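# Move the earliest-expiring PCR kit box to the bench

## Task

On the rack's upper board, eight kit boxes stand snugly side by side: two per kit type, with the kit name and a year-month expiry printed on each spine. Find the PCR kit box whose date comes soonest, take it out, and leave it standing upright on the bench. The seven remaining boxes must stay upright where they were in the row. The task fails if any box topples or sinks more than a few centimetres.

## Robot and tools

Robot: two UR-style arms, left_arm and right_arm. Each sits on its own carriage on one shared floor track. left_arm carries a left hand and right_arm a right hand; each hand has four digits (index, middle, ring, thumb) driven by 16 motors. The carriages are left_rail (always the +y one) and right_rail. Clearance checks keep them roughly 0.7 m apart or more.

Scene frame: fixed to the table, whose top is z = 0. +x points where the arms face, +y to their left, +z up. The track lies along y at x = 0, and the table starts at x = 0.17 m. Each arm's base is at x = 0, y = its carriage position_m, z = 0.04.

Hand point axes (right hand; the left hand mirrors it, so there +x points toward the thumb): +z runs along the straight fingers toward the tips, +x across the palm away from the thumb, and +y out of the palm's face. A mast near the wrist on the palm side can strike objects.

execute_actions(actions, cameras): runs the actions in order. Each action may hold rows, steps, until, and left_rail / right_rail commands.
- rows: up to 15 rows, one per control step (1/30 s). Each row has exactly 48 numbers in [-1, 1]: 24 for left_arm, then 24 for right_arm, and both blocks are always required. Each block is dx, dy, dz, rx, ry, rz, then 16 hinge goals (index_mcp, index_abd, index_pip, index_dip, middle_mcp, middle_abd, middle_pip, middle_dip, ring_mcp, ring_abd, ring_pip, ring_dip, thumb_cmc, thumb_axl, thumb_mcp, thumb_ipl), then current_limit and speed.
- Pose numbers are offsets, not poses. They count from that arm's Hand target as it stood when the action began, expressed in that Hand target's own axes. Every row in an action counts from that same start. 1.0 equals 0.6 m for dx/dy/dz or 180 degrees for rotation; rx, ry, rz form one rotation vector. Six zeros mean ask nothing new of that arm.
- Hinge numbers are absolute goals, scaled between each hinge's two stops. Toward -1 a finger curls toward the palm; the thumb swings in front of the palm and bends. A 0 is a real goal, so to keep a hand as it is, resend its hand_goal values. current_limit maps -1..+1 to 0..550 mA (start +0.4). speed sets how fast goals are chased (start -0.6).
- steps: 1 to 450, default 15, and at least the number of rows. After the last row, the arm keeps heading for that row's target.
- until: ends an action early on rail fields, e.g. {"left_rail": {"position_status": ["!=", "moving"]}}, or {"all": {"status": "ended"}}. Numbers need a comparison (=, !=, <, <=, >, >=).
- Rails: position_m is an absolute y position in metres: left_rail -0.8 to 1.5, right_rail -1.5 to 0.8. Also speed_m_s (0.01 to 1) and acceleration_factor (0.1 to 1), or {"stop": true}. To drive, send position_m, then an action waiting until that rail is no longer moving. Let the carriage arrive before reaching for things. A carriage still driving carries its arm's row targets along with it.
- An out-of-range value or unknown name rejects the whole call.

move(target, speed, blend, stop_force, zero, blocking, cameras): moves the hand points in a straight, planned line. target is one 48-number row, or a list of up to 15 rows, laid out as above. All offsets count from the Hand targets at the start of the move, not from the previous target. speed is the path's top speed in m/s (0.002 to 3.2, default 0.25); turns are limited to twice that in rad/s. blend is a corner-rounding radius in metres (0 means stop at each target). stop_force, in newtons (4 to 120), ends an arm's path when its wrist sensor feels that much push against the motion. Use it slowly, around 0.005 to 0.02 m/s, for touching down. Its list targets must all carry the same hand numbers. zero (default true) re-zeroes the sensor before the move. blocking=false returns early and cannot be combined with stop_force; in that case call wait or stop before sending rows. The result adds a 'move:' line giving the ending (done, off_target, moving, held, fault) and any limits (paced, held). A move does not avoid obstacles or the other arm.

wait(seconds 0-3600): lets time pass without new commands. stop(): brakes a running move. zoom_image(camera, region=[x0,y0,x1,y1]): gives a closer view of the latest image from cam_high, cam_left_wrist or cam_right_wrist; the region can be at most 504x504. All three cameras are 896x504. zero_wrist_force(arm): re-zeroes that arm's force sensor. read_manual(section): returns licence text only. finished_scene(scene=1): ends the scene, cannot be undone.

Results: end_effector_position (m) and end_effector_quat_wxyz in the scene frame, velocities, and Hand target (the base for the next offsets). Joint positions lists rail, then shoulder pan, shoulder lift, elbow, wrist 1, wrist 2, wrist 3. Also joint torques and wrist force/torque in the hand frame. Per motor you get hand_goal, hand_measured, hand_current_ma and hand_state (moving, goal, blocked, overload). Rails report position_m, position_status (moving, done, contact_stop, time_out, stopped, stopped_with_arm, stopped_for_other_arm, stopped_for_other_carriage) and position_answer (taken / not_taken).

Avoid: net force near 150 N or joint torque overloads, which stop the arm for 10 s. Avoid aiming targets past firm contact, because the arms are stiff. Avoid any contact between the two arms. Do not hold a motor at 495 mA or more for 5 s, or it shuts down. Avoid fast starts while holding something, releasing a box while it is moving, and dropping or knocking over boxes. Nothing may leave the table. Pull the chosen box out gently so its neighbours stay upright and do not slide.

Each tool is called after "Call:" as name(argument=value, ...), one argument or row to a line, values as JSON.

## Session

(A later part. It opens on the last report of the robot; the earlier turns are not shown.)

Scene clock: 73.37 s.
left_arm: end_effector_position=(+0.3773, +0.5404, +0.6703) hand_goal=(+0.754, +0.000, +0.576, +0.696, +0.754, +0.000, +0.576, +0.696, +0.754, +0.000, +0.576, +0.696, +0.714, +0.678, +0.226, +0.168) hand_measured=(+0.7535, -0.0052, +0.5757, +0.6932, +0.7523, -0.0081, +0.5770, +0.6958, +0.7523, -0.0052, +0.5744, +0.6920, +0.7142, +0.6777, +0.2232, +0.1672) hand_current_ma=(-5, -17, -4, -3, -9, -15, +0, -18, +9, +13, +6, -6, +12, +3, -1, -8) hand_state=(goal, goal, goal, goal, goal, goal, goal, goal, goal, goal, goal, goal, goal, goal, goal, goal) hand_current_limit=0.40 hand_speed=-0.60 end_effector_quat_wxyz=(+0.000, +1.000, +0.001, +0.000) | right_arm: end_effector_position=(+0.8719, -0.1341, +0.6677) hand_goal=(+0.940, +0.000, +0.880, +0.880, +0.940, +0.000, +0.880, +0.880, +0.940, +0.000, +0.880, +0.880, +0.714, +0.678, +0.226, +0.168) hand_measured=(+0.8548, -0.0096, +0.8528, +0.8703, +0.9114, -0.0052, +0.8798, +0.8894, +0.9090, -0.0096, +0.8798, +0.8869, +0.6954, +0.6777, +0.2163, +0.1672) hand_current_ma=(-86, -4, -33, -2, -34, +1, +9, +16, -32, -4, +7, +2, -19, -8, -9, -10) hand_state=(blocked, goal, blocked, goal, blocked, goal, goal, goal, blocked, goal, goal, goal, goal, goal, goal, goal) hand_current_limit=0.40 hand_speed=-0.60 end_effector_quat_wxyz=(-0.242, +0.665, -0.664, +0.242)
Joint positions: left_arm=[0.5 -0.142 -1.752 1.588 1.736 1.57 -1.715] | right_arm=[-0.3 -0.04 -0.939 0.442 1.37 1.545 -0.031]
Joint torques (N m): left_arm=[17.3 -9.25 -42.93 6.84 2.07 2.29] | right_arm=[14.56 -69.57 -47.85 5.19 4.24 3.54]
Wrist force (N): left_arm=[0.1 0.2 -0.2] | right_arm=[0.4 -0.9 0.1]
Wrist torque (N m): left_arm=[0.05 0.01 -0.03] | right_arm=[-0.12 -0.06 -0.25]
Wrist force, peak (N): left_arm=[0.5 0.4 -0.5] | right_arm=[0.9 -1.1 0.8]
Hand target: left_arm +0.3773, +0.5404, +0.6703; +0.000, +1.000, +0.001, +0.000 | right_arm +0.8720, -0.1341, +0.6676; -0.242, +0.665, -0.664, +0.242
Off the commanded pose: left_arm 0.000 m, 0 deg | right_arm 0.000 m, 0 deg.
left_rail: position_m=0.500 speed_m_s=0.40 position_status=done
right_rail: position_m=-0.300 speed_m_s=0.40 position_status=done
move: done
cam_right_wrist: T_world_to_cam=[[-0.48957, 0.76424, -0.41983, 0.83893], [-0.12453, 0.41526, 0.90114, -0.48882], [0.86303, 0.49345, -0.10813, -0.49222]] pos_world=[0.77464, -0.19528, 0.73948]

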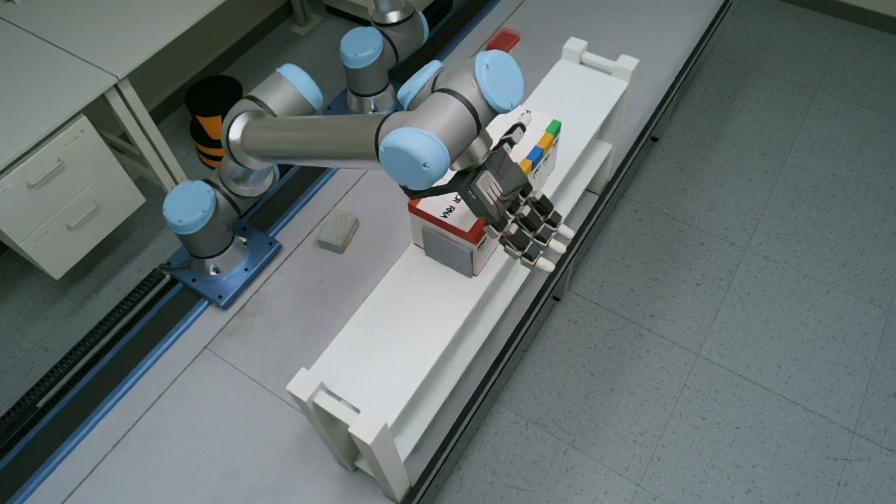

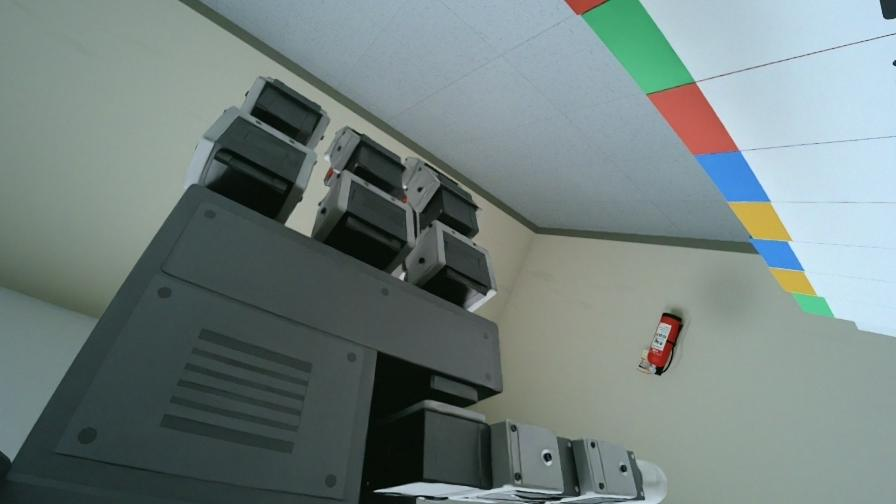

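Call:
move(
  target=[
    [0,0,0,0,0,0,0.754,0,0.576,0.696,0.754,0,0.576,0.696,0.754,0,0.576,0.696,0.714,0.678,0.226,0.168,0.4,-0.6,0.0033,0.059,0.0702,0,0,0,0.94,0,0.88,0.88,0.94,0,0.88,0.88,0.94,0,0.88,0.88,0.714,0.678,0.226,0.168,0.4,-0.6],
    [0,0,0,0,0,0,0.754,0,0.576,0.696,0.754,0,0.576,0.696,0.754,0,0.576,0.696,0.714,0.678,0.226,0.168,0.4,-0.6,0.0033,0.059,0.0702,0,0,0,0.21,0,0.576,0.68,0.94,0,0.88,0.88,0.94,0,0.88,0.88,0.714,0.678,0.226,0.168,0.6,-0.6],
  ],
  cameras=["cam_high","cam_right_wrist"],
  speed=0.06,
)

Call:
zoom_image(
  camera="cam_high",
  region=[400, 80, 580, 280],
)

Scene clock: 79.00 s.
left_arm: end_effector_position=(+0.3773, +0.5404, +0.6703) hand_goal=(+0.754, +0.000, +0.576, +0.696, +0.754, +0.000, +0.576, +0.696, +0.754, +0.000, +0.576, +0.696, +0.714, +0.678, +0.226, +0.168) hand_measured=(+0.7523, -0.0066, +0.5770, +0.6932, +0.7523, -0.0081, +0.5770, +0.6945, +0.7535, -0.0052, +0.5744, +0.6920, +0.7142, +0.6777, +0.2222, +0.1672) hand_current_ma=(+1, -13, -9, +3, -9, +4, -2, -5, +3, +2, -10, -14, +4, +2, +9, -1) hand_state=(goal, goal, goal, goal, goal, goal, goal, goal, goal, goal, goal, goal, goal, goal, goal, goal) hand_current_limit=0.40 hand_speed=-0.60 end_effector_quat_wxyz=(+0.000, +1.000, +0.001, +0.000) | right_arm: end_effector_position=(+0.8720, -0.1361, +0.6126) hand_goal=(+0.210, +0.000, +0.576, +0.680, +0.940, +0.000, +0.880, +0.880, +0.940, +0.000, +0.880, +0.880, +0.714, +0.678, +0.226, +0.168) hand_measured=(+0.2035, -0.0096, +0.5757, +0.6869, +0.9114, -0.0052, +0.8798, +0.8894, +0.9090, -0.0096, +0.8798, +0.8869, +0.6954, +0.6767, +0.2163, +0.1681) hand_current_ma=(-6, +0, -11, +13, -37, +5, +11, +10, -34, -7, +9, -1, -21, -9, -13, -11) hand_state=(goal, goal, goal, goal, blocked, goal, goal, goal, blocked, goal, goal, goal, goal, goal, goal, goal) hand_current_limit=0.60 hand_speed=-0.60 end_effector_quat_wxyz=(-0.242, +0.665, -0.664, +0.242)
Joint positions: left_arm=[0.5 -0.142 -1.752 1.588 1.736 1.57 -1.715] | right_arm=[-0.3 -0.043 -1.01 0.665 1.218 1.543 -0.033]
Joint torques (N m): left_arm=[17.84 -9.17 -42.49 6.5 2.04 2.28] | right_arm=[-14.01 -90.28 -29.38 -1.63 -4.11 -3.37]
Wrist force (N): left_arm=[0.1 0.0 -0.3] | right_arm=[0.5 -0.6 -0.3]
Wrist torque (N m): left_arm=[0.03 0.00 -0.02] | right_arm=[-0.01 -0.05 0.07]
Wrist force, peak (N): left_arm=[0.0 0.5 -0.8] | right_arm=[0.5 -1.3 -0.2]
Hand target: left_arm +0.3773, +0.5404, +0.6703; +0.000, +1.000, +0.001, +0.000 | right_arm +0.8720, -0.1361, +0.6126; -0.242, +0.665, -0.664, +0.242
Off the commanded pose: left_arm 0.000 m, 0 deg | right_arm 0.000 m, 0 deg.
left_rail: position_m=0.500 speed_m_s=0.40 position_status=done
right_rail: position_m=-0.300 speed_m_s=0.40 position_status=done
move: done
cam_right_wrist: T_world_to_cam=[[-0.48961, 0.76424, -0.41978, 0.81737], [-0.12443, 0.41527, 0.90115, -0.43851], [0.86302, 0.49344, -0.10823, -0.4971]] pos_world=[0.77464, -0.19728, 0.68448]

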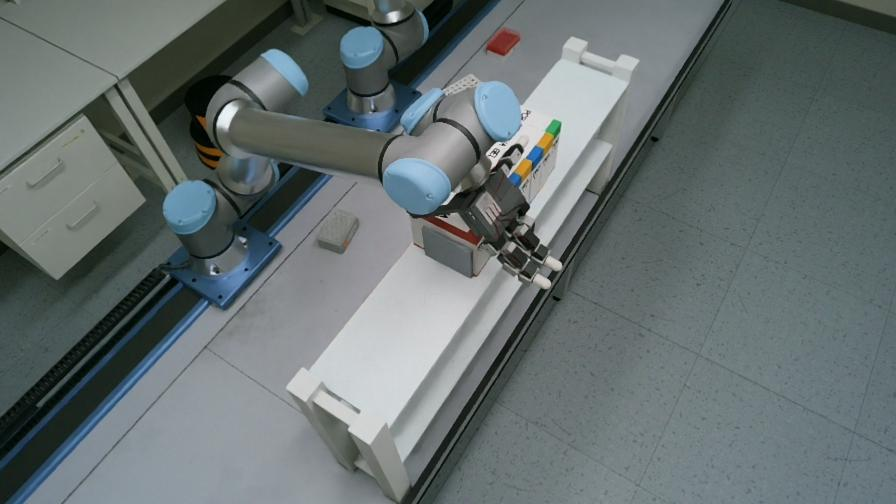

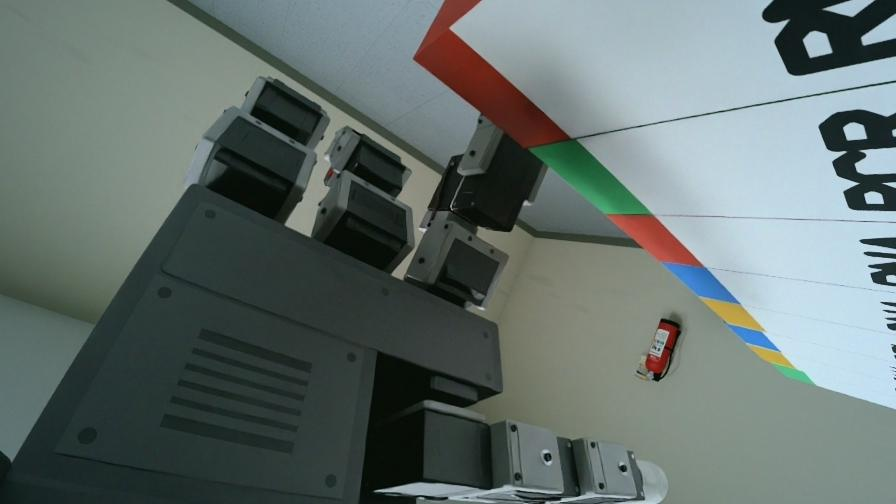

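Scaled by 2.520 from the camera's image (finer frame: 1280x720).

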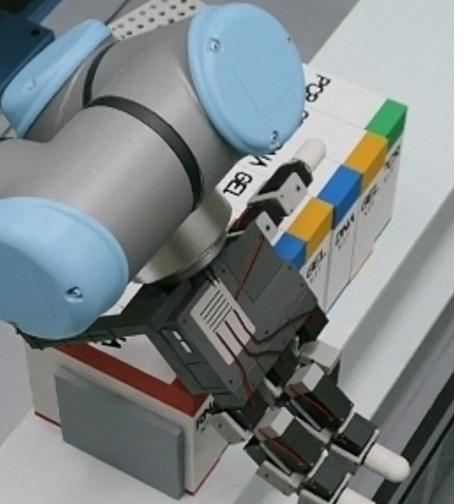

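Call:
move(
  target=[0,0,0,0,0,0,0.754,0,0.576,0.696,0.754,0,0.576,0.696,0.754,0,0.576,0.696,0.714,0.678,0.226,0.168,0.4,-0.6,0,0.0511,-0.0429,0,0,0,0.21,0,0.576,0.68,0.94,0,0.88,0.88,0.94,0,0.88,0.88,0.714,0.678,0.226,0.168,0.6,-0.6],
  cameras=["cam_high","cam_right_wrist"],
  speed=0.05,
)

Call:
zoom_image(
  camera="cam_high",
  region=[400, 80, 580, 280],
)

Call:
zoom_image(
  camera="cam_right_wrist",
  region=[350, 0, 850, 400],
)

Scene clock: 83.03 s.
left_arm: end_effector_position=(+0.3773, +0.5404, +0.6703) hand_goal=(+0.754, +0.000, +0.576, +0.696, +0.754, +0.000, +0.576, +0.696, +0.754, +0.000, +0.576, +0.696, +0.714, +0.678, +0.226, +0.168) hand_measured=(+0.7535, -0.0066, +0.5757, +0.6932, +0.7523, -0.0066, +0.5782, +0.6932, +0.7535, -0.0052, +0.5744, +0.6932, +0.7154, +0.6777, +0.2232, +0.1681) hand_current_ma=(+0, -12, -13, -1, +5, -3, -6, -9, +11, +0, +2, +1, +27, +4, -3, -10) hand_state=(goal, goal, goal, goal, goal, goal, goal, goal, goal, goal, goal, goal, goal, goal, goal, goal) hand_current_limit=0.40 hand_speed=-0.60 end_effector_quat_wxyz=(+0.000, +1.000, +0.001, +0.000) | right_arm: end_effector_position=(+0.8321, -0.1361, +0.6126) hand_goal=(+0.210, +0.000, +0.576, +0.680, +0.940, +0.000, +0.880, +0.880, +0.940, +0.000, +0.880, +0.880, +0.714, +0.678, +0.226, +0.168) hand_measured=(+0.2156, -0.0096, +0.5757, +0.6907, +0.9102, -0.0052, +0.8798, +0.8907, +0.9090, -0.0096, +0.8798, +0.8869, +0.6954, +0.6767, +0.2173, +0.1681) hand_current_ma=(+16, +0, -7, +19, -38, -1, +8, +7, -31, -11, +6, +2, -16, -4, -7, -13) hand_state=(goal, goal, goal, goal, blocked, goal, goal, goal, blocked, goal, goal, goal, goal, goal, goal, goal) hand_current_limit=0.60 hand_speed=-0.60 end_effector_quat_wxyz=(-0.242, +0.665, -0.664, +0.242)
Joint positions: left_arm=[0.5 -0.142 -1.752 1.588 1.736 1.57 -1.715] | right_arm=[-0.3 -0.045 -1.103 0.809 1.166 1.542 -0.035]
Joint torques (N m): left_arm=[17.81 -9.36 -42.61 6.75 1.87 2.19] | right_arm=[-14.62 -82.36 -29.54 -1.79 -3.84 -3.3]
Wrist force (N): left_arm=[0.1 0.1 0.0] | right_arm=[0.3 -1.9 0.3]
Wrist torque (N m): left_arm=[0.02 0.01 -0.02] | right_arm=[-0.12 -0.04 0.02]
Wrist force, peak (N): left_arm=[0.7 0.4 -0.5] | right_arm=[0.2 -2.0 0.7]
Hand target: left_arm +0.3773, +0.5404, +0.6703; +0.000, +1.000, +0.001, +0.000 | right_arm +0.8319, -0.1361, +0.6126; -0.242, +0.665, -0.664, +0.242
Off the commanded pose: left_arm 0.000 m, 0 deg | right_arm 0.000 m, 0 deg.
left_rail: position_m=0.500 speed_m_s=0.40 position_status=done
right_rail: position_m=-0.300 speed_m_s=0.40 position_status=done
move: done
cam_right_wrist: T_world_to_cam=[[-0.48961, 0.76424, -0.41978, 0.79784], [-0.12443, 0.41527, 0.90115, -0.44348], [0.86302, 0.49344, -0.10823, -0.46267]] pos_world=[0.73474, -0.19728, 0.68448]

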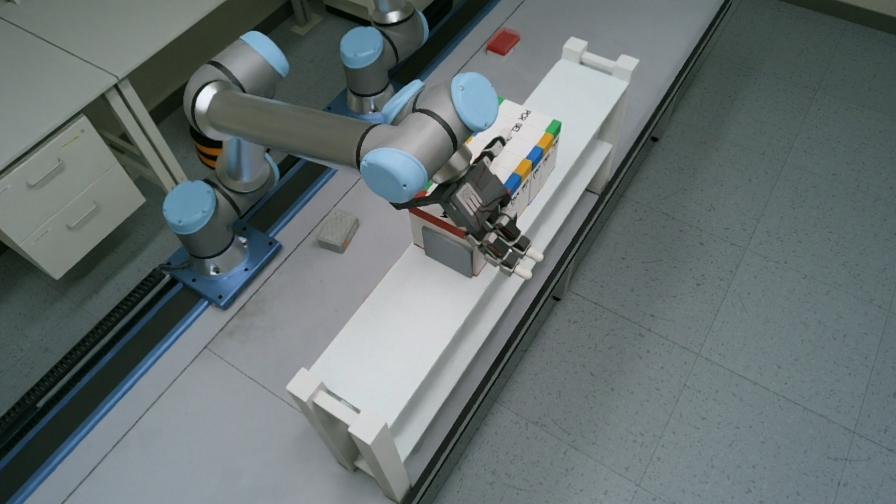

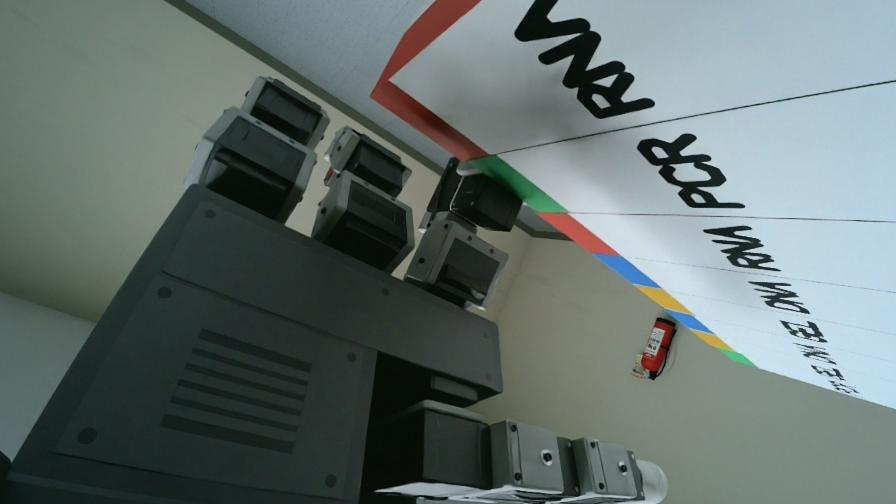

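Scaled by 2.520 from the camera's image (finer frame: 1280x720).

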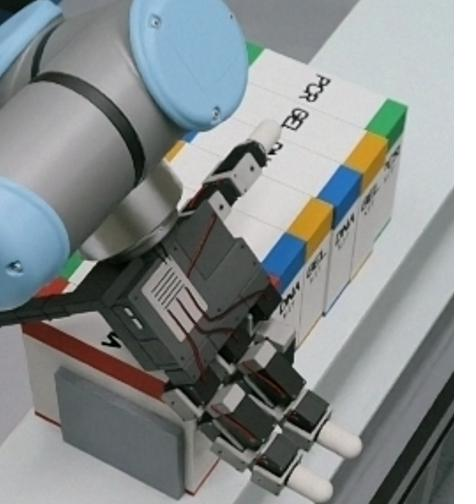

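Scaled by 1.008 from the camera's image (finer frame: 1280x720).

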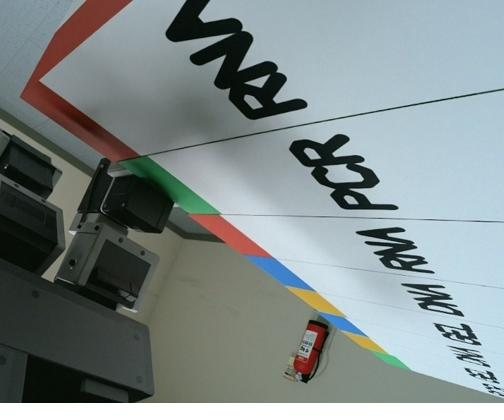

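Call:
move(
  target=[0,0,0,0,0,0,0.754,0,0.576,0.696,0.754,0,0.576,0.696,0.754,0,0.576,0.696,0.714,0.678,0.226,0.168,0.4,-0.6,0,0.0383,-0.0322,0,0,0,0.21,0,0.576,0.68,0.94,0,0.88,0.88,0.94,0,0.88,0.88,0.714,0.678,0.226,0.168,0.7,-0.6],
  cameras=["cam_high","cam_right_wrist"],
  speed=0.03,
)

Call:
zoom_image(
  camera="cam_high",
  region=[400, 80, 580, 280],
)

Call:
zoom_image(
  camera="cam_right_wrist",
  region=[350, 0, 850, 400],
)

Scene clock: 85.83 s.
left_arm: end_effector_position=(+0.3773, +0.5404, +0.6703) hand_goal=(+0.754, +0.000, +0.576, +0.696, +0.754, +0.000, +0.576, +0.696, +0.754, +0.000, +0.576, +0.696, +0.714, +0.678, +0.226, +0.168) hand_measured=(+0.7535, -0.0066, +0.5757, +0.6932, +0.7511, -0.0081, +0.5770, +0.6945, +0.7523, -0.0052, +0.5744, +0.6920, +0.7142, +0.6767, +0.2232, +0.1672) hand_current_ma=(+1, -7, +10, +6, -1, +3, -13, -10, +5, +2, -6, +4, +11, -6, -24, -3) hand_state=(goal, goal, goal, goal, goal, goal, goal, goal, goal, goal, goal, goal, goal, goal, goal, goal) hand_current_limit=0.40 hand_speed=-0.60 end_effector_quat_wxyz=(+0.000, +1.000, +0.001, +0.000) | right_arm: end_effector_position=(+0.8020, -0.1362, +0.6126) hand_goal=(+0.210, +0.000, +0.576, +0.680, +0.940, +0.000, +0.880, +0.880, +0.940, +0.000, +0.880, +0.880, +0.714, +0.678, +0.226, +0.168) hand_measured=(+0.2168, -0.0096, +0.5757, +0.6920, +0.9114, -0.0052, +0.8785, +0.8894, +0.9090, -0.0096, +0.8798, +0.8869, +0.6966, +0.6777, +0.2163, +0.1681) hand_current_ma=(+10, +7, -12, +17, -29, +10, +6, +6, -27, -15, +5, +4, -16, -6, -16, -10) hand_state=(goal, goal, goal, goal, blocked, goal, goal, goal, blocked, goal, goal, goal, goal, goal, goal, goal) hand_current_limit=0.70 hand_speed=-0.60 end_effector_quat_wxyz=(-0.242, +0.665, -0.664, +0.242)
Joint positions: left_arm=[0.5 -0.142 -1.752 1.588 1.736 1.57 -1.715] | right_arm=[-0.3 -0.047 -1.166 0.902 1.137 1.541 -0.036]
Joint torques (N m): left_arm=[16.94 -9.67 -43.01 6.78 1.64 2] | right_arm=[-14.03 -76.9 -29.74 -1.77 -4.24 -3.39]
Wrist force (N): left_arm=[0.0 0.1 -0.3] | right_arm=[0.3 -1.3 0.3]
Wrist torque (N m): left_arm=[0.05 0.02 -0.03] | right_arm=[-0.07 -0.05 0.11]
Wrist force, peak (N): left_arm=[-0.1 0.4 -0.9] | right_arm=[0.1 -2.1 0.7]
Hand target: left_arm +0.3773, +0.5404, +0.6703; +0.000, +1.000, +0.001, +0.000 | right_arm +0.8019, -0.1362, +0.6126; -0.242, +0.665, -0.664, +0.242
Off the commanded pose: left_arm 0.000 m, 0 deg | right_arm 0.000 m, 0 deg.
left_rail: position_m=0.500 speed_m_s=0.40 position_status=done
right_rail: position_m=-0.300 speed_m_s=0.40 position_status=done
move: done
cam_right_wrist: T_world_to_cam=[[-0.48961, 0.76424, -0.41978, 0.78315], [-0.12443, 0.41527, 0.90115, -0.44721], [0.86302, 0.49344, -0.10823, -0.43678]] pos_world=[0.70474, -0.19728, 0.68448]

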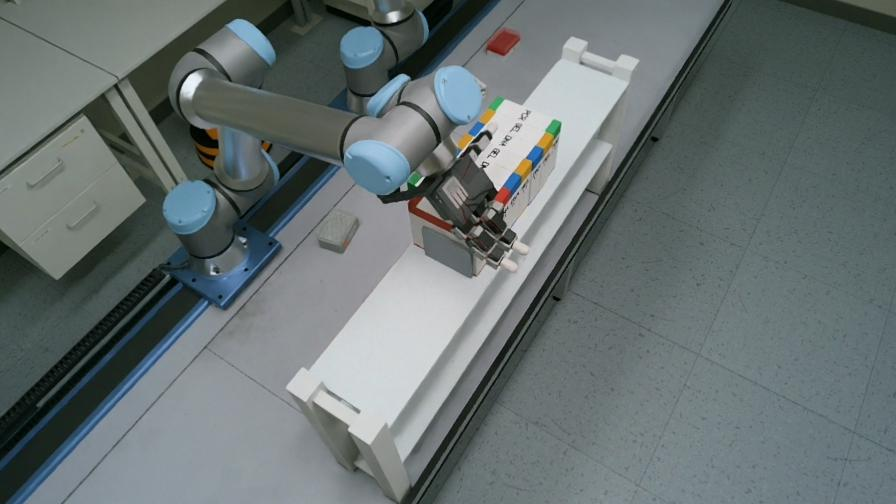

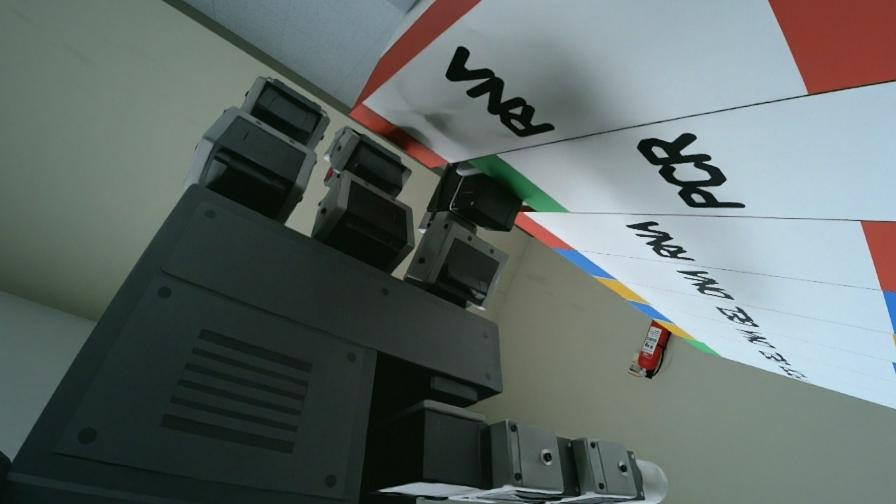

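Scaled by 2.520 from the camera's image (finer frame: 1280x720).

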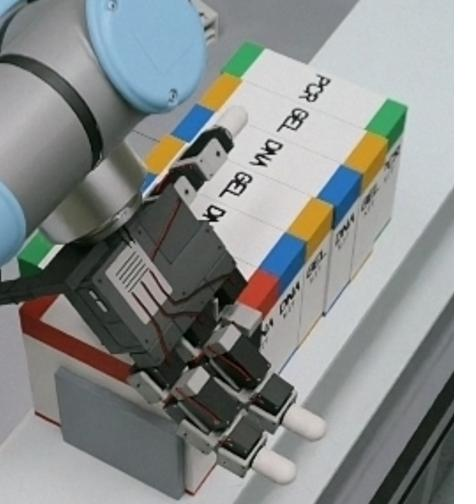

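Scaled by 1.008 from the camera's image (finer frame: 1280x720).

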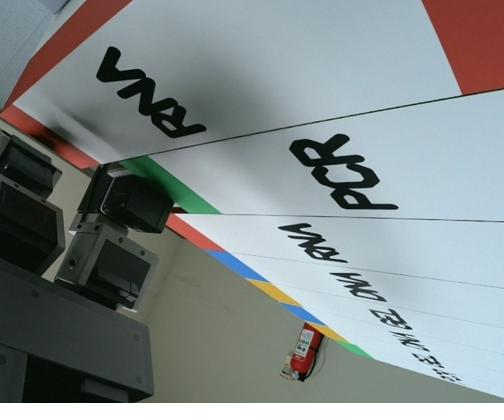

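Call:
zoom_image(
  camera="cam_high",
  region=[380, 190, 500, 290],
)

Scaled by 4.200 from the camera's image (finer frame: 1280x720).

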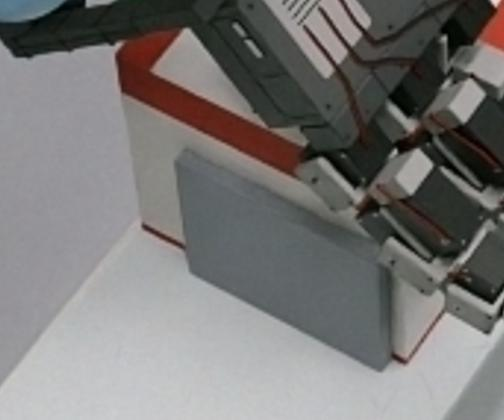

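Call:
move(
  target=[0,0,0,0,0,0,0.754,0,0.576,0.696,0.754,0,0.576,0.696,0.754,0,0.576,0.696,0.714,0.678,0.226,0.168,0.4,-0.6,0,0.0485,-0.0407,0,0,0,0.21,0,0.576,0.68,0.94,0,0.88,0.88,0.94,0,0.88,0.88,0.714,0.678,0.226,0.168,0.7,-0.6],
  cameras=["cam_high","cam_right_wrist"],
  speed=0.03,
)

Call:
zoom_image(
  camera="cam_high",
  region=[380, 120, 520, 290],
)

Scene clock: 91.87 s.
left_arm: end_effector_position=(+0.3773, +0.5404, +0.6703) hand_goal=(+0.754, +0.000, +0.576, +0.696, +0.754, +0.000, +0.576, +0.696, +0.754, +0.000, +0.576, +0.696, +0.714, +0.678, +0.226, +0.168) hand_measured=(+0.7523, -0.0066, +0.5757, +0.6932, +0.7523, -0.0081, +0.5770, +0.6945, +0.7535, -0.0066, +0.5744, +0.6932, +0.7142, +0.6777, +0.2232, +0.1672) hand_current_ma=(-11, -18, -7, +9, +12, -2, +7, -10, +17, +0, -11, -3, +5, +0, -6, -3) hand_state=(goal, goal, goal, goal, goal, goal, goal, goal, goal, goal, goal, goal, goal, goal, goal, goal) hand_current_limit=0.40 hand_speed=-0.60 end_effector_quat_wxyz=(+0.000, +1.000, +0.001, +0.000) | right_arm: end_effector_position=(+0.7641, -0.1362, +0.6126) hand_goal=(+0.210, +0.000, +0.576, +0.680, +0.940, +0.000, +0.880, +0.880, +0.940, +0.000, +0.880, +0.880, +0.714, +0.678, +0.226, +0.168) hand_measured=(+0.2265, -0.0081, +0.5834, +0.6920, +0.9259, -0.0052, +0.8798, +0.8869, +0.9090, -0.0096, +0.8785, +0.8869, +0.6954, +0.6777, +0.2163, +0.1672) hand_current_ma=(+20, +3, -4, +19, -24, +2, +10, +5, -29, -10, +5, +2, -17, -10, -10, -6) hand_state=(goal, goal, goal, goal, goal, goal, goal, goal, blocked, goal, goal, goal, goal, goal, goal, goal) hand_current_limit=0.70 hand_speed=-0.60 end_effector_quat_wxyz=(-0.242, +0.665, -0.664, +0.242)
Joint positions: left_arm=[0.5 -0.142 -1.752 1.588 1.736 1.57 -1.715] | right_arm=[-0.3 -0.049 -1.24 1.006 1.107 1.539 -0.038]
Joint torques (N m): left_arm=[18.5 -10.31 -42.58 6.74 1.51 2.1] | right_arm=[-14.39 -74.39 -29.03 -1.31 -4.21 -3.38]
Wrist force (N): left_arm=[0.1 0.0 -0.4] | right_arm=[0.4 -2.8 0.6]
Wrist torque (N m): left_arm=[0.05 0.00 -0.02] | right_arm=[-0.10 -0.09 -0.02]
Wrist force, peak (N): left_arm=[0.5 0.5 -0.7] | right_arm=[0.2 -2.8 0.8]
Hand target: left_arm +0.3773, +0.5404, +0.6703; +0.000, +1.000, +0.001, +0.000 | right_arm +0.7639, -0.1362, +0.6126; -0.242, +0.665, -0.664, +0.242
Off the commanded pose: left_arm 0.000 m, 0 deg | right_arm 0.000 m, 0 deg.
left_rail: position_m=0.500 speed_m_s=0.40 position_status=done
right_rail: position_m=-0.300 speed_m_s=0.40 position_status=done
move: done
cam_right_wrist: T_world_to_cam=[[-0.48961, 0.76424, -0.41978, 0.76459], [-0.12443, 0.41527, 0.90115, -0.45193], [0.86302, 0.49344, -0.10823, -0.40407]] pos_world=[0.66684, -0.19728, 0.68448]

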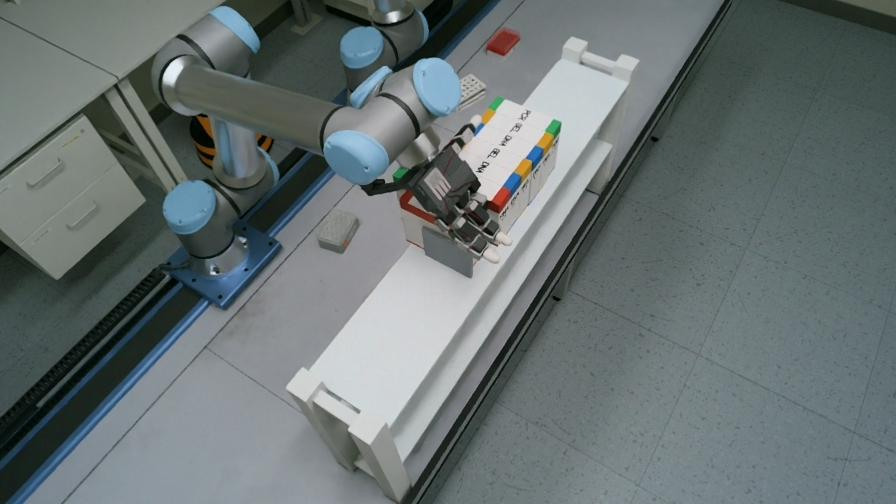

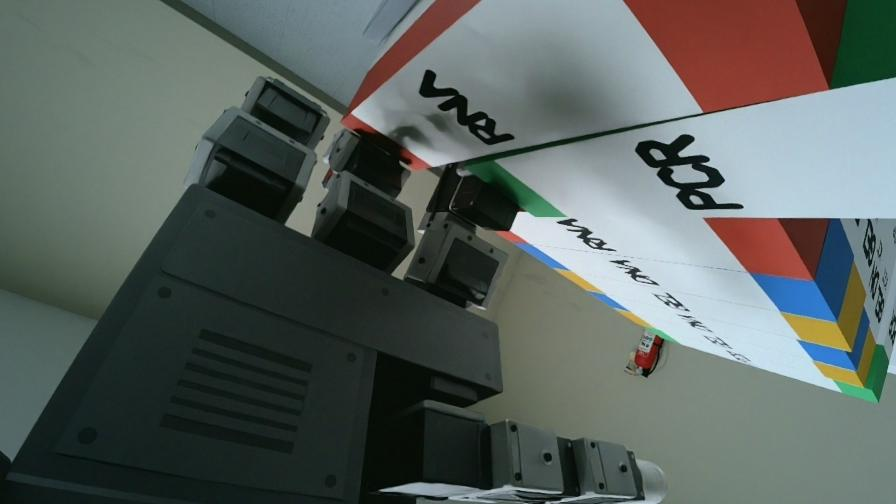

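Scaled by 2.965 from the camera's image (finer frame: 1280x720).

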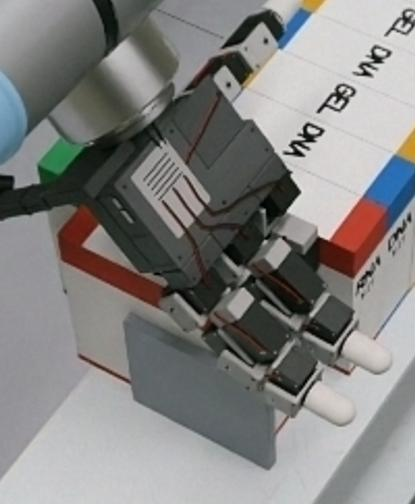

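Call:
move(
  target=[
    [0,0,0,0,0,0,0.754,0,0.576,0.696,0.754,0,0.576,0.696,0.754,0,0.576,0.696,0.714,0.678,0.226,0.168,0.4,-0.6,0,-0.0077,0.0064,0,0,0,0.21,0,0.576,0.68,0.94,0,0.88,0.88,0.94,0,0.88,0.88,0.714,0.678,0.226,0.168,0.7,-0.6],
    [0,0,0,0,0,0,0.754,0,0.576,0.696,0.754,0,0.576,0.696,0.754,0,0.576,0.696,0.714,0.678,0.226,0.168,0.4,-0.6,0,-0.1148,-0.1212,0,0,0,0.21,0,0.576,0.68,0.94,0,0.88,0.88,0.94,0,0.88,0.88,0.714,0.678,0.226,0.168,0.7,-0.6],
  ],
  cameras=["cam_high","cam_right_wrist"],
  speed=0.05,
)

Call:
zoom_image(
  camera="cam_high",
  region=[380, 120, 520, 290],
)

Scene clock: 96.53 s.
left_arm: end_effector_position=(+0.3773, +0.5404, +0.6703) hand_goal=(+0.754, +0.000, +0.576, +0.696, +0.754, +0.000, +0.576, +0.696, +0.754, +0.000, +0.576, +0.696, +0.714, +0.678, +0.226, +0.168) hand_measured=(+0.7523, -0.0066, +0.5770, +0.6945, +0.7523, -0.0066, +0.5782, +0.6945, +0.7535, -0.0052, +0.5731, +0.6945, +0.7142, +0.6767, +0.2232, +0.1681) hand_current_ma=(-7, -13, -6, -1, +9, +14, -2, -10, +1, -2, -11, -1, -1, -4, -22, +4) hand_state=(goal, goal, goal, goal, goal, goal, goal, goal, goal, goal, goal, goal, goal, goal, goal, goal) hand_current_limit=0.40 hand_speed=-0.60 end_effector_quat_wxyz=(+0.000, +1.000, +0.001, +0.000) | right_arm: end_effector_position=(+0.7699, -0.1361, +0.7125) hand_goal=(+0.210, +0.000, +0.576, +0.680, +0.940, +0.000, +0.880, +0.880, +0.940, +0.000, +0.880, +0.880, +0.714, +0.678, +0.226, +0.168) hand_measured=(+0.2144, -0.0081, +0.5757, +0.6920, +0.9127, -0.0052, +0.8798, +0.8869, +0.9090, -0.0096, +0.8798, +0.8869, +0.6954, +0.6777, +0.2173, +0.1672) hand_current_ma=(+15, -4, -12, +15, -29, +1, +8, +8, -30, -11, +3, -3, -16, -4, -8, -8) hand_state=(goal, goal, goal, goal, blocked, goal, goal, goal, blocked, goal, goal, goal, goal, goal, goal, goal) hand_current_limit=0.70 hand_speed=-0.60 end_effector_quat_wxyz=(-0.242, +0.665, -0.664, +0.242)
Joint positions: left_arm=[0.5 -0.142 -1.752 1.588 1.736 1.57 -1.715] | right_arm=[-0.3 -0.049 -1.155 0.699 1.329 1.539 -0.038]
Joint torques (N m): left_arm=[17.7 -9.73 -42.4 6.56 1.55 2.13] | right_arm=[13.28 -59.95 -50.19 5.52 2.89 1.95]
Wrist force (N): left_arm=[-0.2 0.1 -0.4] | right_arm=[0.7 -0.5 0.1]
Wrist torque (N m): left_arm=[0.06 0.04 -0.05] | right_arm=[-0.03 -0.07 0.02]
Wrist force, peak (N): left_arm=[0.0 0.5 -0.8] | right_arm=[0.3 -3.0 0.8]
Hand target: left_arm +0.3773, +0.5404, +0.6703; +0.000, +1.000, +0.001, +0.000 | right_arm +0.7699, -0.1361, +0.7126; -0.242, +0.665, -0.664, +0.242
Off the commanded pose: left_arm 0.000 m, 0 deg | right_arm 0.000 m, 0 deg.
left_rail: position_m=0.500 speed_m_s=0.40 position_status=done
right_rail: position_m=-0.300 speed_m_s=0.40 position_status=done
move: done
cam_right_wrist: T_world_to_cam=[[-0.48969, 0.76423, -0.41971, 0.80936], [-0.12452, 0.41514, 0.90119, -0.54123], [0.86296, 0.49357, -0.10813, -0.39827]] pos_world=[0.67264, -0.19728, 0.78438]

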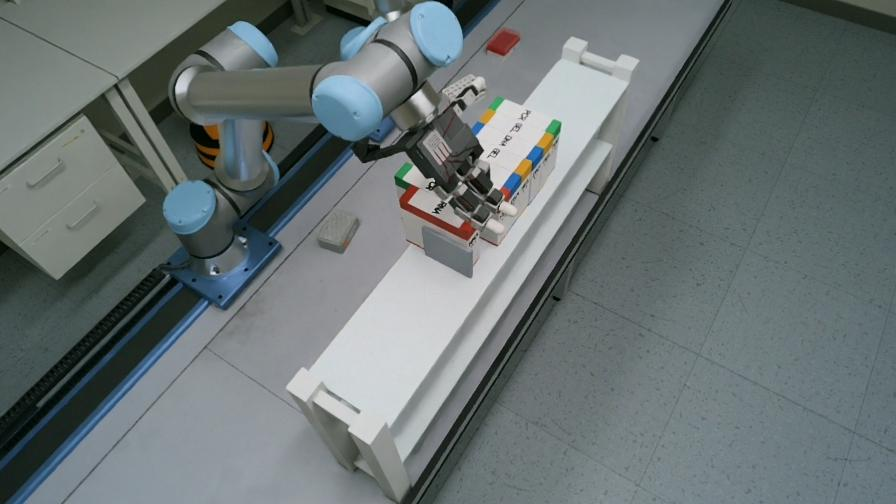

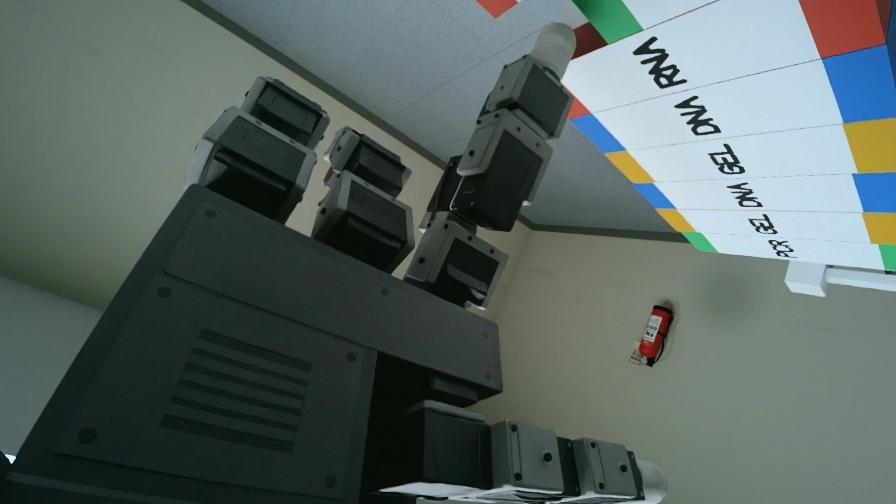

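Scaled by 2.965 from the camera's image (finer frame: 1280x720).

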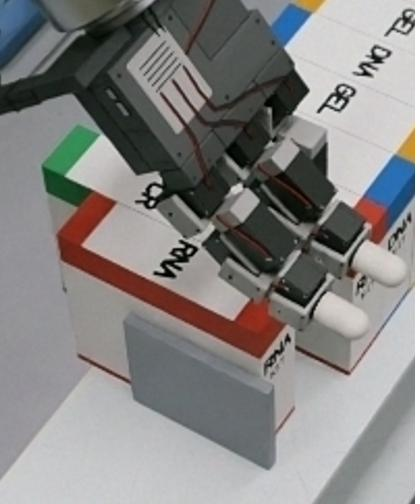

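Call:
move(
  target=[
    [0,0,0,0,0,0,0.754,0,0.576,0.696,0.754,0,0.576,0.696,0.754,0,0.576,0.696,0.714,0.678,0.226,0.168,0.4,-0.6,0,0,0,0,0,0,0.9,0,0.85,0.88,0.9,0,0.88,0.88,0.9,0,0.88,0.88,0.714,0.678,0.226,0.168,0.4,-0.6],
    [0,0,0,0,0,0,0.754,0,0.576,0.696,0.754,0,0.576,0.696,0.754,0,0.576,0.696,0.714,0.678,0.226,0.168,0.4,-0.6,0,-0.0965,-0.1149,0,0,0,0.9,0,0.85,0.88,0.9,0,0.88,0.88,0.9,0,0.88,0.88,0.714,0.678,0.226,0.168,0.4,-0.6],
    [0,0,0,0,0,0,0.754,0,0.576,0.696,0.754,0,0.576,0.696,0.754,0,0.576,0.696,0.714,0.678,0.226,0.168,0.4,-0.6,-0.09,0.2255,-0.3795,-0.1738,0.1738,0.4777,0.754,0,0.576,0.696,0.9,0,0.88,0.88,0.9,0,0.88,0.88,0.714,0.678,0.226,0.168,0.4,-0.6],
  ],
  cameras=["cam_high","cam_right_wrist"],
  speed=0.15,
)

Call:
zoom_image(
  camera="cam_high",
  region=[380, 80, 580, 290],
)

Scene clock: 109.43 s.
left_arm: end_effector_position=(+0.3773, +0.5404, +0.6703) hand_goal=(+0.754, +0.000, +0.576, +0.696, +0.754, +0.000, +0.576, +0.696, +0.754, +0.000, +0.576, +0.696, +0.714, +0.678, +0.226, +0.168) hand_measured=(+0.7523, -0.0066, +0.5757, +0.6932, +0.7523, -0.0081, +0.5757, +0.6945, +0.7535, -0.0066, +0.5731, +0.6932, +0.7142, +0.6767, +0.2232, +0.1681) hand_current_ma=(-4, -21, -4, -15, +10, -3, -3, -12, +0, +5, +0, -9, +12, +5, -9, +2) hand_state=(goal, goal, goal, goal, goal, goal, goal, goal, goal, goal, goal, goal, goal, goal, goal, goal) hand_current_limit=0.40 hand_speed=-0.60 end_effector_quat_wxyz=(+0.000, +1.000, +0.001, +0.000) | right_arm: end_effector_position=(+0.5198, -0.0822, +0.7999) hand_goal=(+0.754, +0.000, +0.576, +0.696, +0.900, +0.000, +0.880, +0.880, +0.900, +0.000, +0.880, +0.880, +0.714, +0.678, +0.226, +0.168) hand_measured=(+0.7498, -0.0096, +0.5808, +0.7034, +0.8704, -0.0066, +0.8785, +0.8869, +0.8692, -0.0096, +0.8798, +0.8856, +0.6966, +0.6767, +0.2163, +0.1681) hand_current_ma=(+3, +4, -7, +13, -34, +6, +8, +6, -30, -18, +11, -2, -19, -10, -11, -5) hand_state=(goal, goal, goal, goal, blocked, goal, goal, goal, blocked, goal, goal, goal, goal, goal, goal, goal) hand_current_limit=0.40 hand_speed=-0.60 end_effector_quat_wxyz=(+0.000, +0.000, +1.000, +0.000)
Joint positions: left_arm=[0.5 -0.142 -1.752 1.588 1.736 1.57 -1.715] | right_arm=[-0.3 -0.084 -1.447 1.056 1.961 1.571 1.486]
Joint torques (N m): left_arm=[17.73 -9.59 -42.38 6.6 1.24 1.79] | right_arm=[-15.05 -53.99 -26.72 7.1 -4.04 3.24]
Wrist force (N): left_arm=[0.2 0.7 -0.1] | right_arm=[0.2 -0.2 0.3]
Wrist torque (N m): left_arm=[0.11 0.00 -0.03] | right_arm=[-0.02 -0.01 -0.08]
Wrist force, peak (N): left_arm=[0.5 0.1 -0.8] | right_arm=[0.4 -1.5 -0.3]
Hand target: left_arm +0.3773, +0.5404, +0.6703; +0.000, +1.000, +0.001, +0.000 | right_arm +0.5198, -0.0822, +0.7999; +0.000, +0.000, +1.000, +0.000
Off the commanded pose: left_arm 0.000 m, 0 deg | right_arm 0.000 m, 0 deg.
left_rail: position_m=0.500 speed_m_s=0.40 position_status=done
right_rail: position_m=-0.300 speed_m_s=0.40 position_status=done
move: done
cam_right_wrist: T_world_to_cam=[[0.76419, 0.64497, -0.00604, -0.31021], [0.41464, -0.48407, 0.77055, -0.92313], [0.49405, -0.59135, -0.63735, 0.3263]] pos_world=[0.45862, -0.05383, 0.91741]

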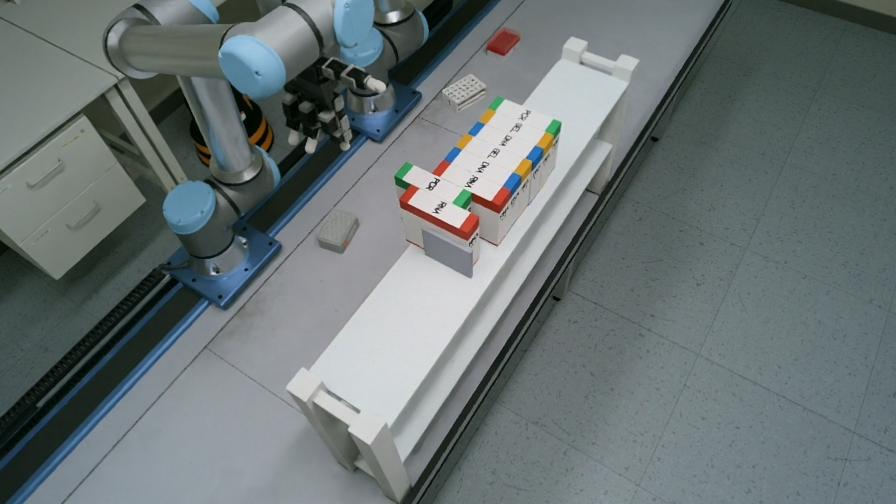

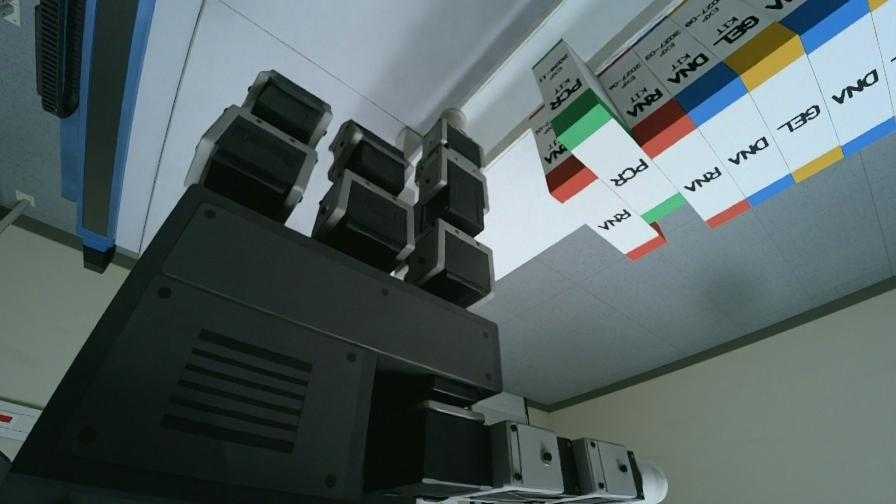

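Scaled by 2.400 from the camera's image (finer frame: 1280x720).

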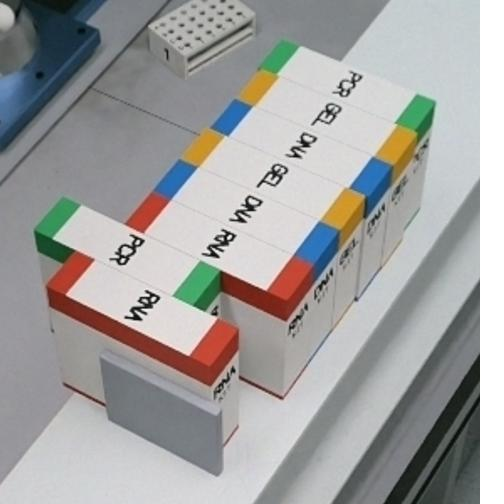

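Call:
zoom_image(
  camera="cam_right_wrist",
  region=[510, 20, 770, 270],
)

Scaled by 1.938 from the camera's image (finer frame: 1280x720).

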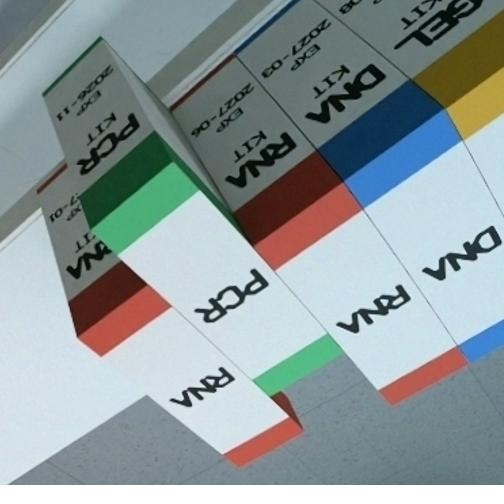

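Call:
move(
  target=[
    [0,0,0,0,0,0,0.754,0,0.576,0.696,0.754,0,0.576,0.696,0.754,0,0.576,0.696,0.714,0.678,0.226,0.168,0.4,-0.6,-0.1333,-0.005,0.25,0,0,0,0.754,0,0.576,0.696,0.9,0,0.88,0.88,0.9,0,0.88,0.88,0.714,0.678,0.226,0.168,0.4,-0.6],
    [0,0,0,0,0,0,0.754,0,0.576,0.696,0.754,0,0.576,0.696,0.754,0,0.576,0.696,0.714,0.678,0.226,0.168,0.4,-0.6,-0.225,-0.005,0.25,0,0,0,0.754,0,0.576,0.696,0.9,0,0.88,0.88,0.9,0,0.88,0.88,0.714,0.678,0.226,0.168,0.4,-0.6],
  ],
  cameras=["cam_high","cam_right_wrist"],
  speed=[0.15, 0.06],
)

Call:
zoom_image(
  camera="cam_high",
  region=[380, 80, 580, 290],
)

Call:
zoom_image(
  camera="cam_right_wrist",
  region=[400, 0, 890, 400],
)

Scene clock: 117.07 s.
left_arm: end_effector_position=(+0.3773, +0.5404, +0.6703) hand_goal=(+0.754, +0.000, +0.576, +0.696, +0.754, +0.000, +0.576, +0.696, +0.754, +0.000, +0.576, +0.696, +0.714, +0.678, +0.226, +0.168) hand_measured=(+0.7535, -0.0066, +0.5757, +0.6932, +0.7535, -0.0066, +0.5770, +0.6932, +0.7523, -0.0052, +0.5744, +0.6932, +0.7142, +0.6777, +0.2242, +0.1681) hand_current_ma=(-3, -19, -17, -6, +6, +10, +4, -14, +9, +4, +8, -3, +19, -10, -12, -10) hand_state=(goal, goal, goal, goal, goal, goal, goal, goal, goal, goal, goal, goal, goal, goal, goal, goal) hand_current_limit=0.40 hand_speed=-0.60 end_effector_quat_wxyz=(+0.000, +1.000, +0.001, +0.000) | right_arm: end_effector_position=(+0.6548, -0.0851, +0.6500) hand_goal=(+0.754, +0.000, +0.576, +0.696, +0.900, +0.000, +0.880, +0.880, +0.900, +0.000, +0.880, +0.880, +0.714, +0.678, +0.226, +0.168) hand_measured=(+0.7498, -0.0096, +0.5808, +0.7034, +0.8704, -0.0052, +0.8798, +0.8869, +0.8692, -0.0081, +0.8798, +0.8869, +0.6966, +0.6777, +0.2153, +0.1672) hand_current_ma=(+3, -1, -11, +13, -34, +7, +4, +5, -31, -14, +13, +0, -15, -5, -5, -4) hand_state=(goal, goal, goal, goal, blocked, goal, goal, goal, blocked, goal, goal, goal, goal, goal, goal, goal) hand_current_limit=0.40 hand_speed=-0.60 end_effector_quat_wxyz=(+0.000, +0.000, +1.000, +0.000)
Joint positions: left_arm=[0.5 -0.142 -1.752 1.588 1.736 1.57 -1.715] | right_arm=[-0.3 -0.071 -1.279 1.122 1.727 1.571 1.5]
Joint torques (N m): left_arm=[18.18 -10.91 -42.24 6.62 1.07 1.93] | right_arm=[13.46 -54.28 -49.27 6.96 1.71 3.55]
Wrist force (N): left_arm=[-0.3 0.0 -0.1] | right_arm=[0.5 0.0 0.8]
Wrist torque (N m): left_arm=[0.02 0.06 -0.05] | right_arm=[-0.05 0.08 -0.08]
Wrist force, peak (N): left_arm=[0.5 0.4 -0.9] | right_arm=[-0.2 -0.3 1.7]
Hand target: left_arm +0.3773, +0.5404, +0.6703; +0.000, +1.000, +0.001, +0.000 | right_arm +0.6550, -0.0852, +0.6500; +0.000, +0.000, +1.000, +0.000
Off the commanded pose: left_arm 0.000 m, 0 deg | right_arm 0.000 m, 0 deg.
left_rail: position_m=0.500 speed_m_s=0.40 position_status=done
right_rail: position_m=-0.300 speed_m_s=0.40 position_status=done
move: done
cam_right_wrist: T_world_to_cam=[[0.76422, 0.64493, -0.00589, -0.4124], [0.41456, -0.48419, 0.77052, -0.86495], [0.49408, -0.59128, -0.63739, 0.16235]] pos_world=[0.59352, -0.05683, 0.76751]

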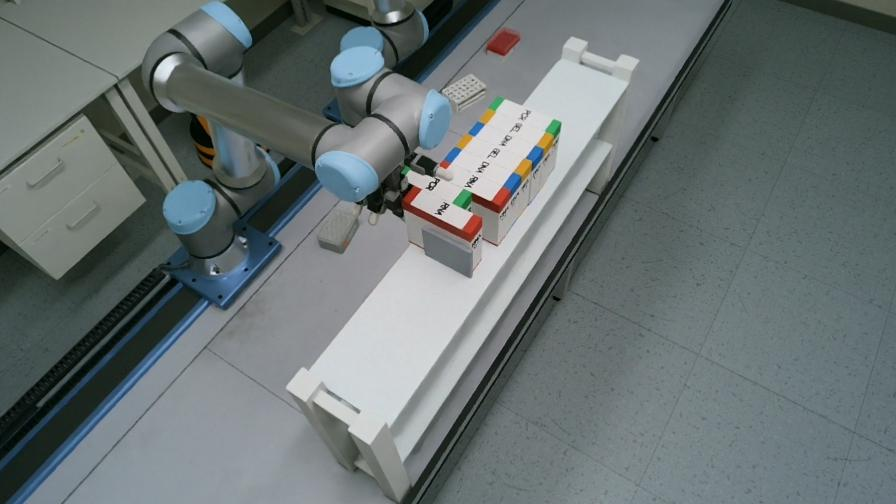

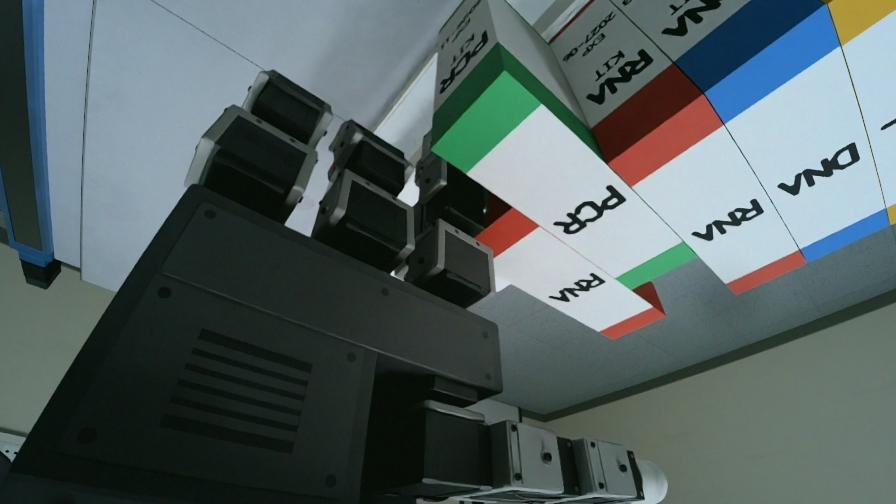

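Scaled by 2.400 from the camera's image (finer frame: 1280x720).

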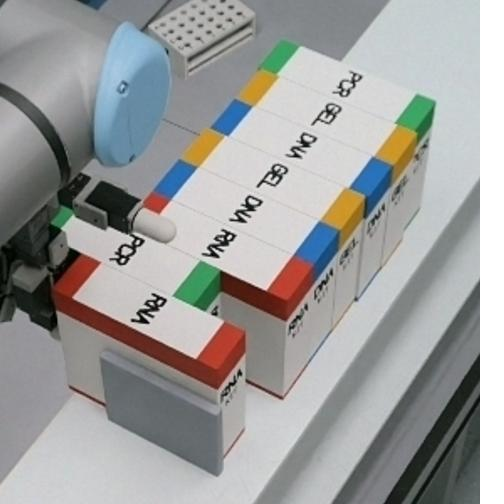

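Scaled by 1.029 from the camera's image (finer frame: 1280x720).

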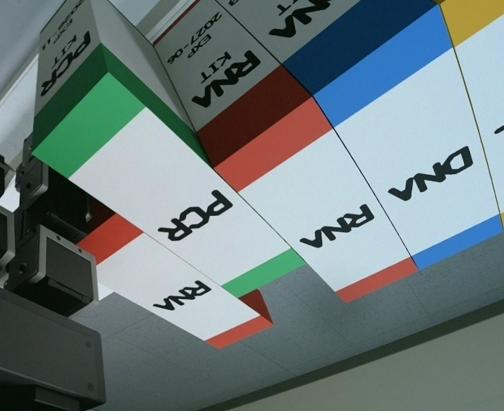

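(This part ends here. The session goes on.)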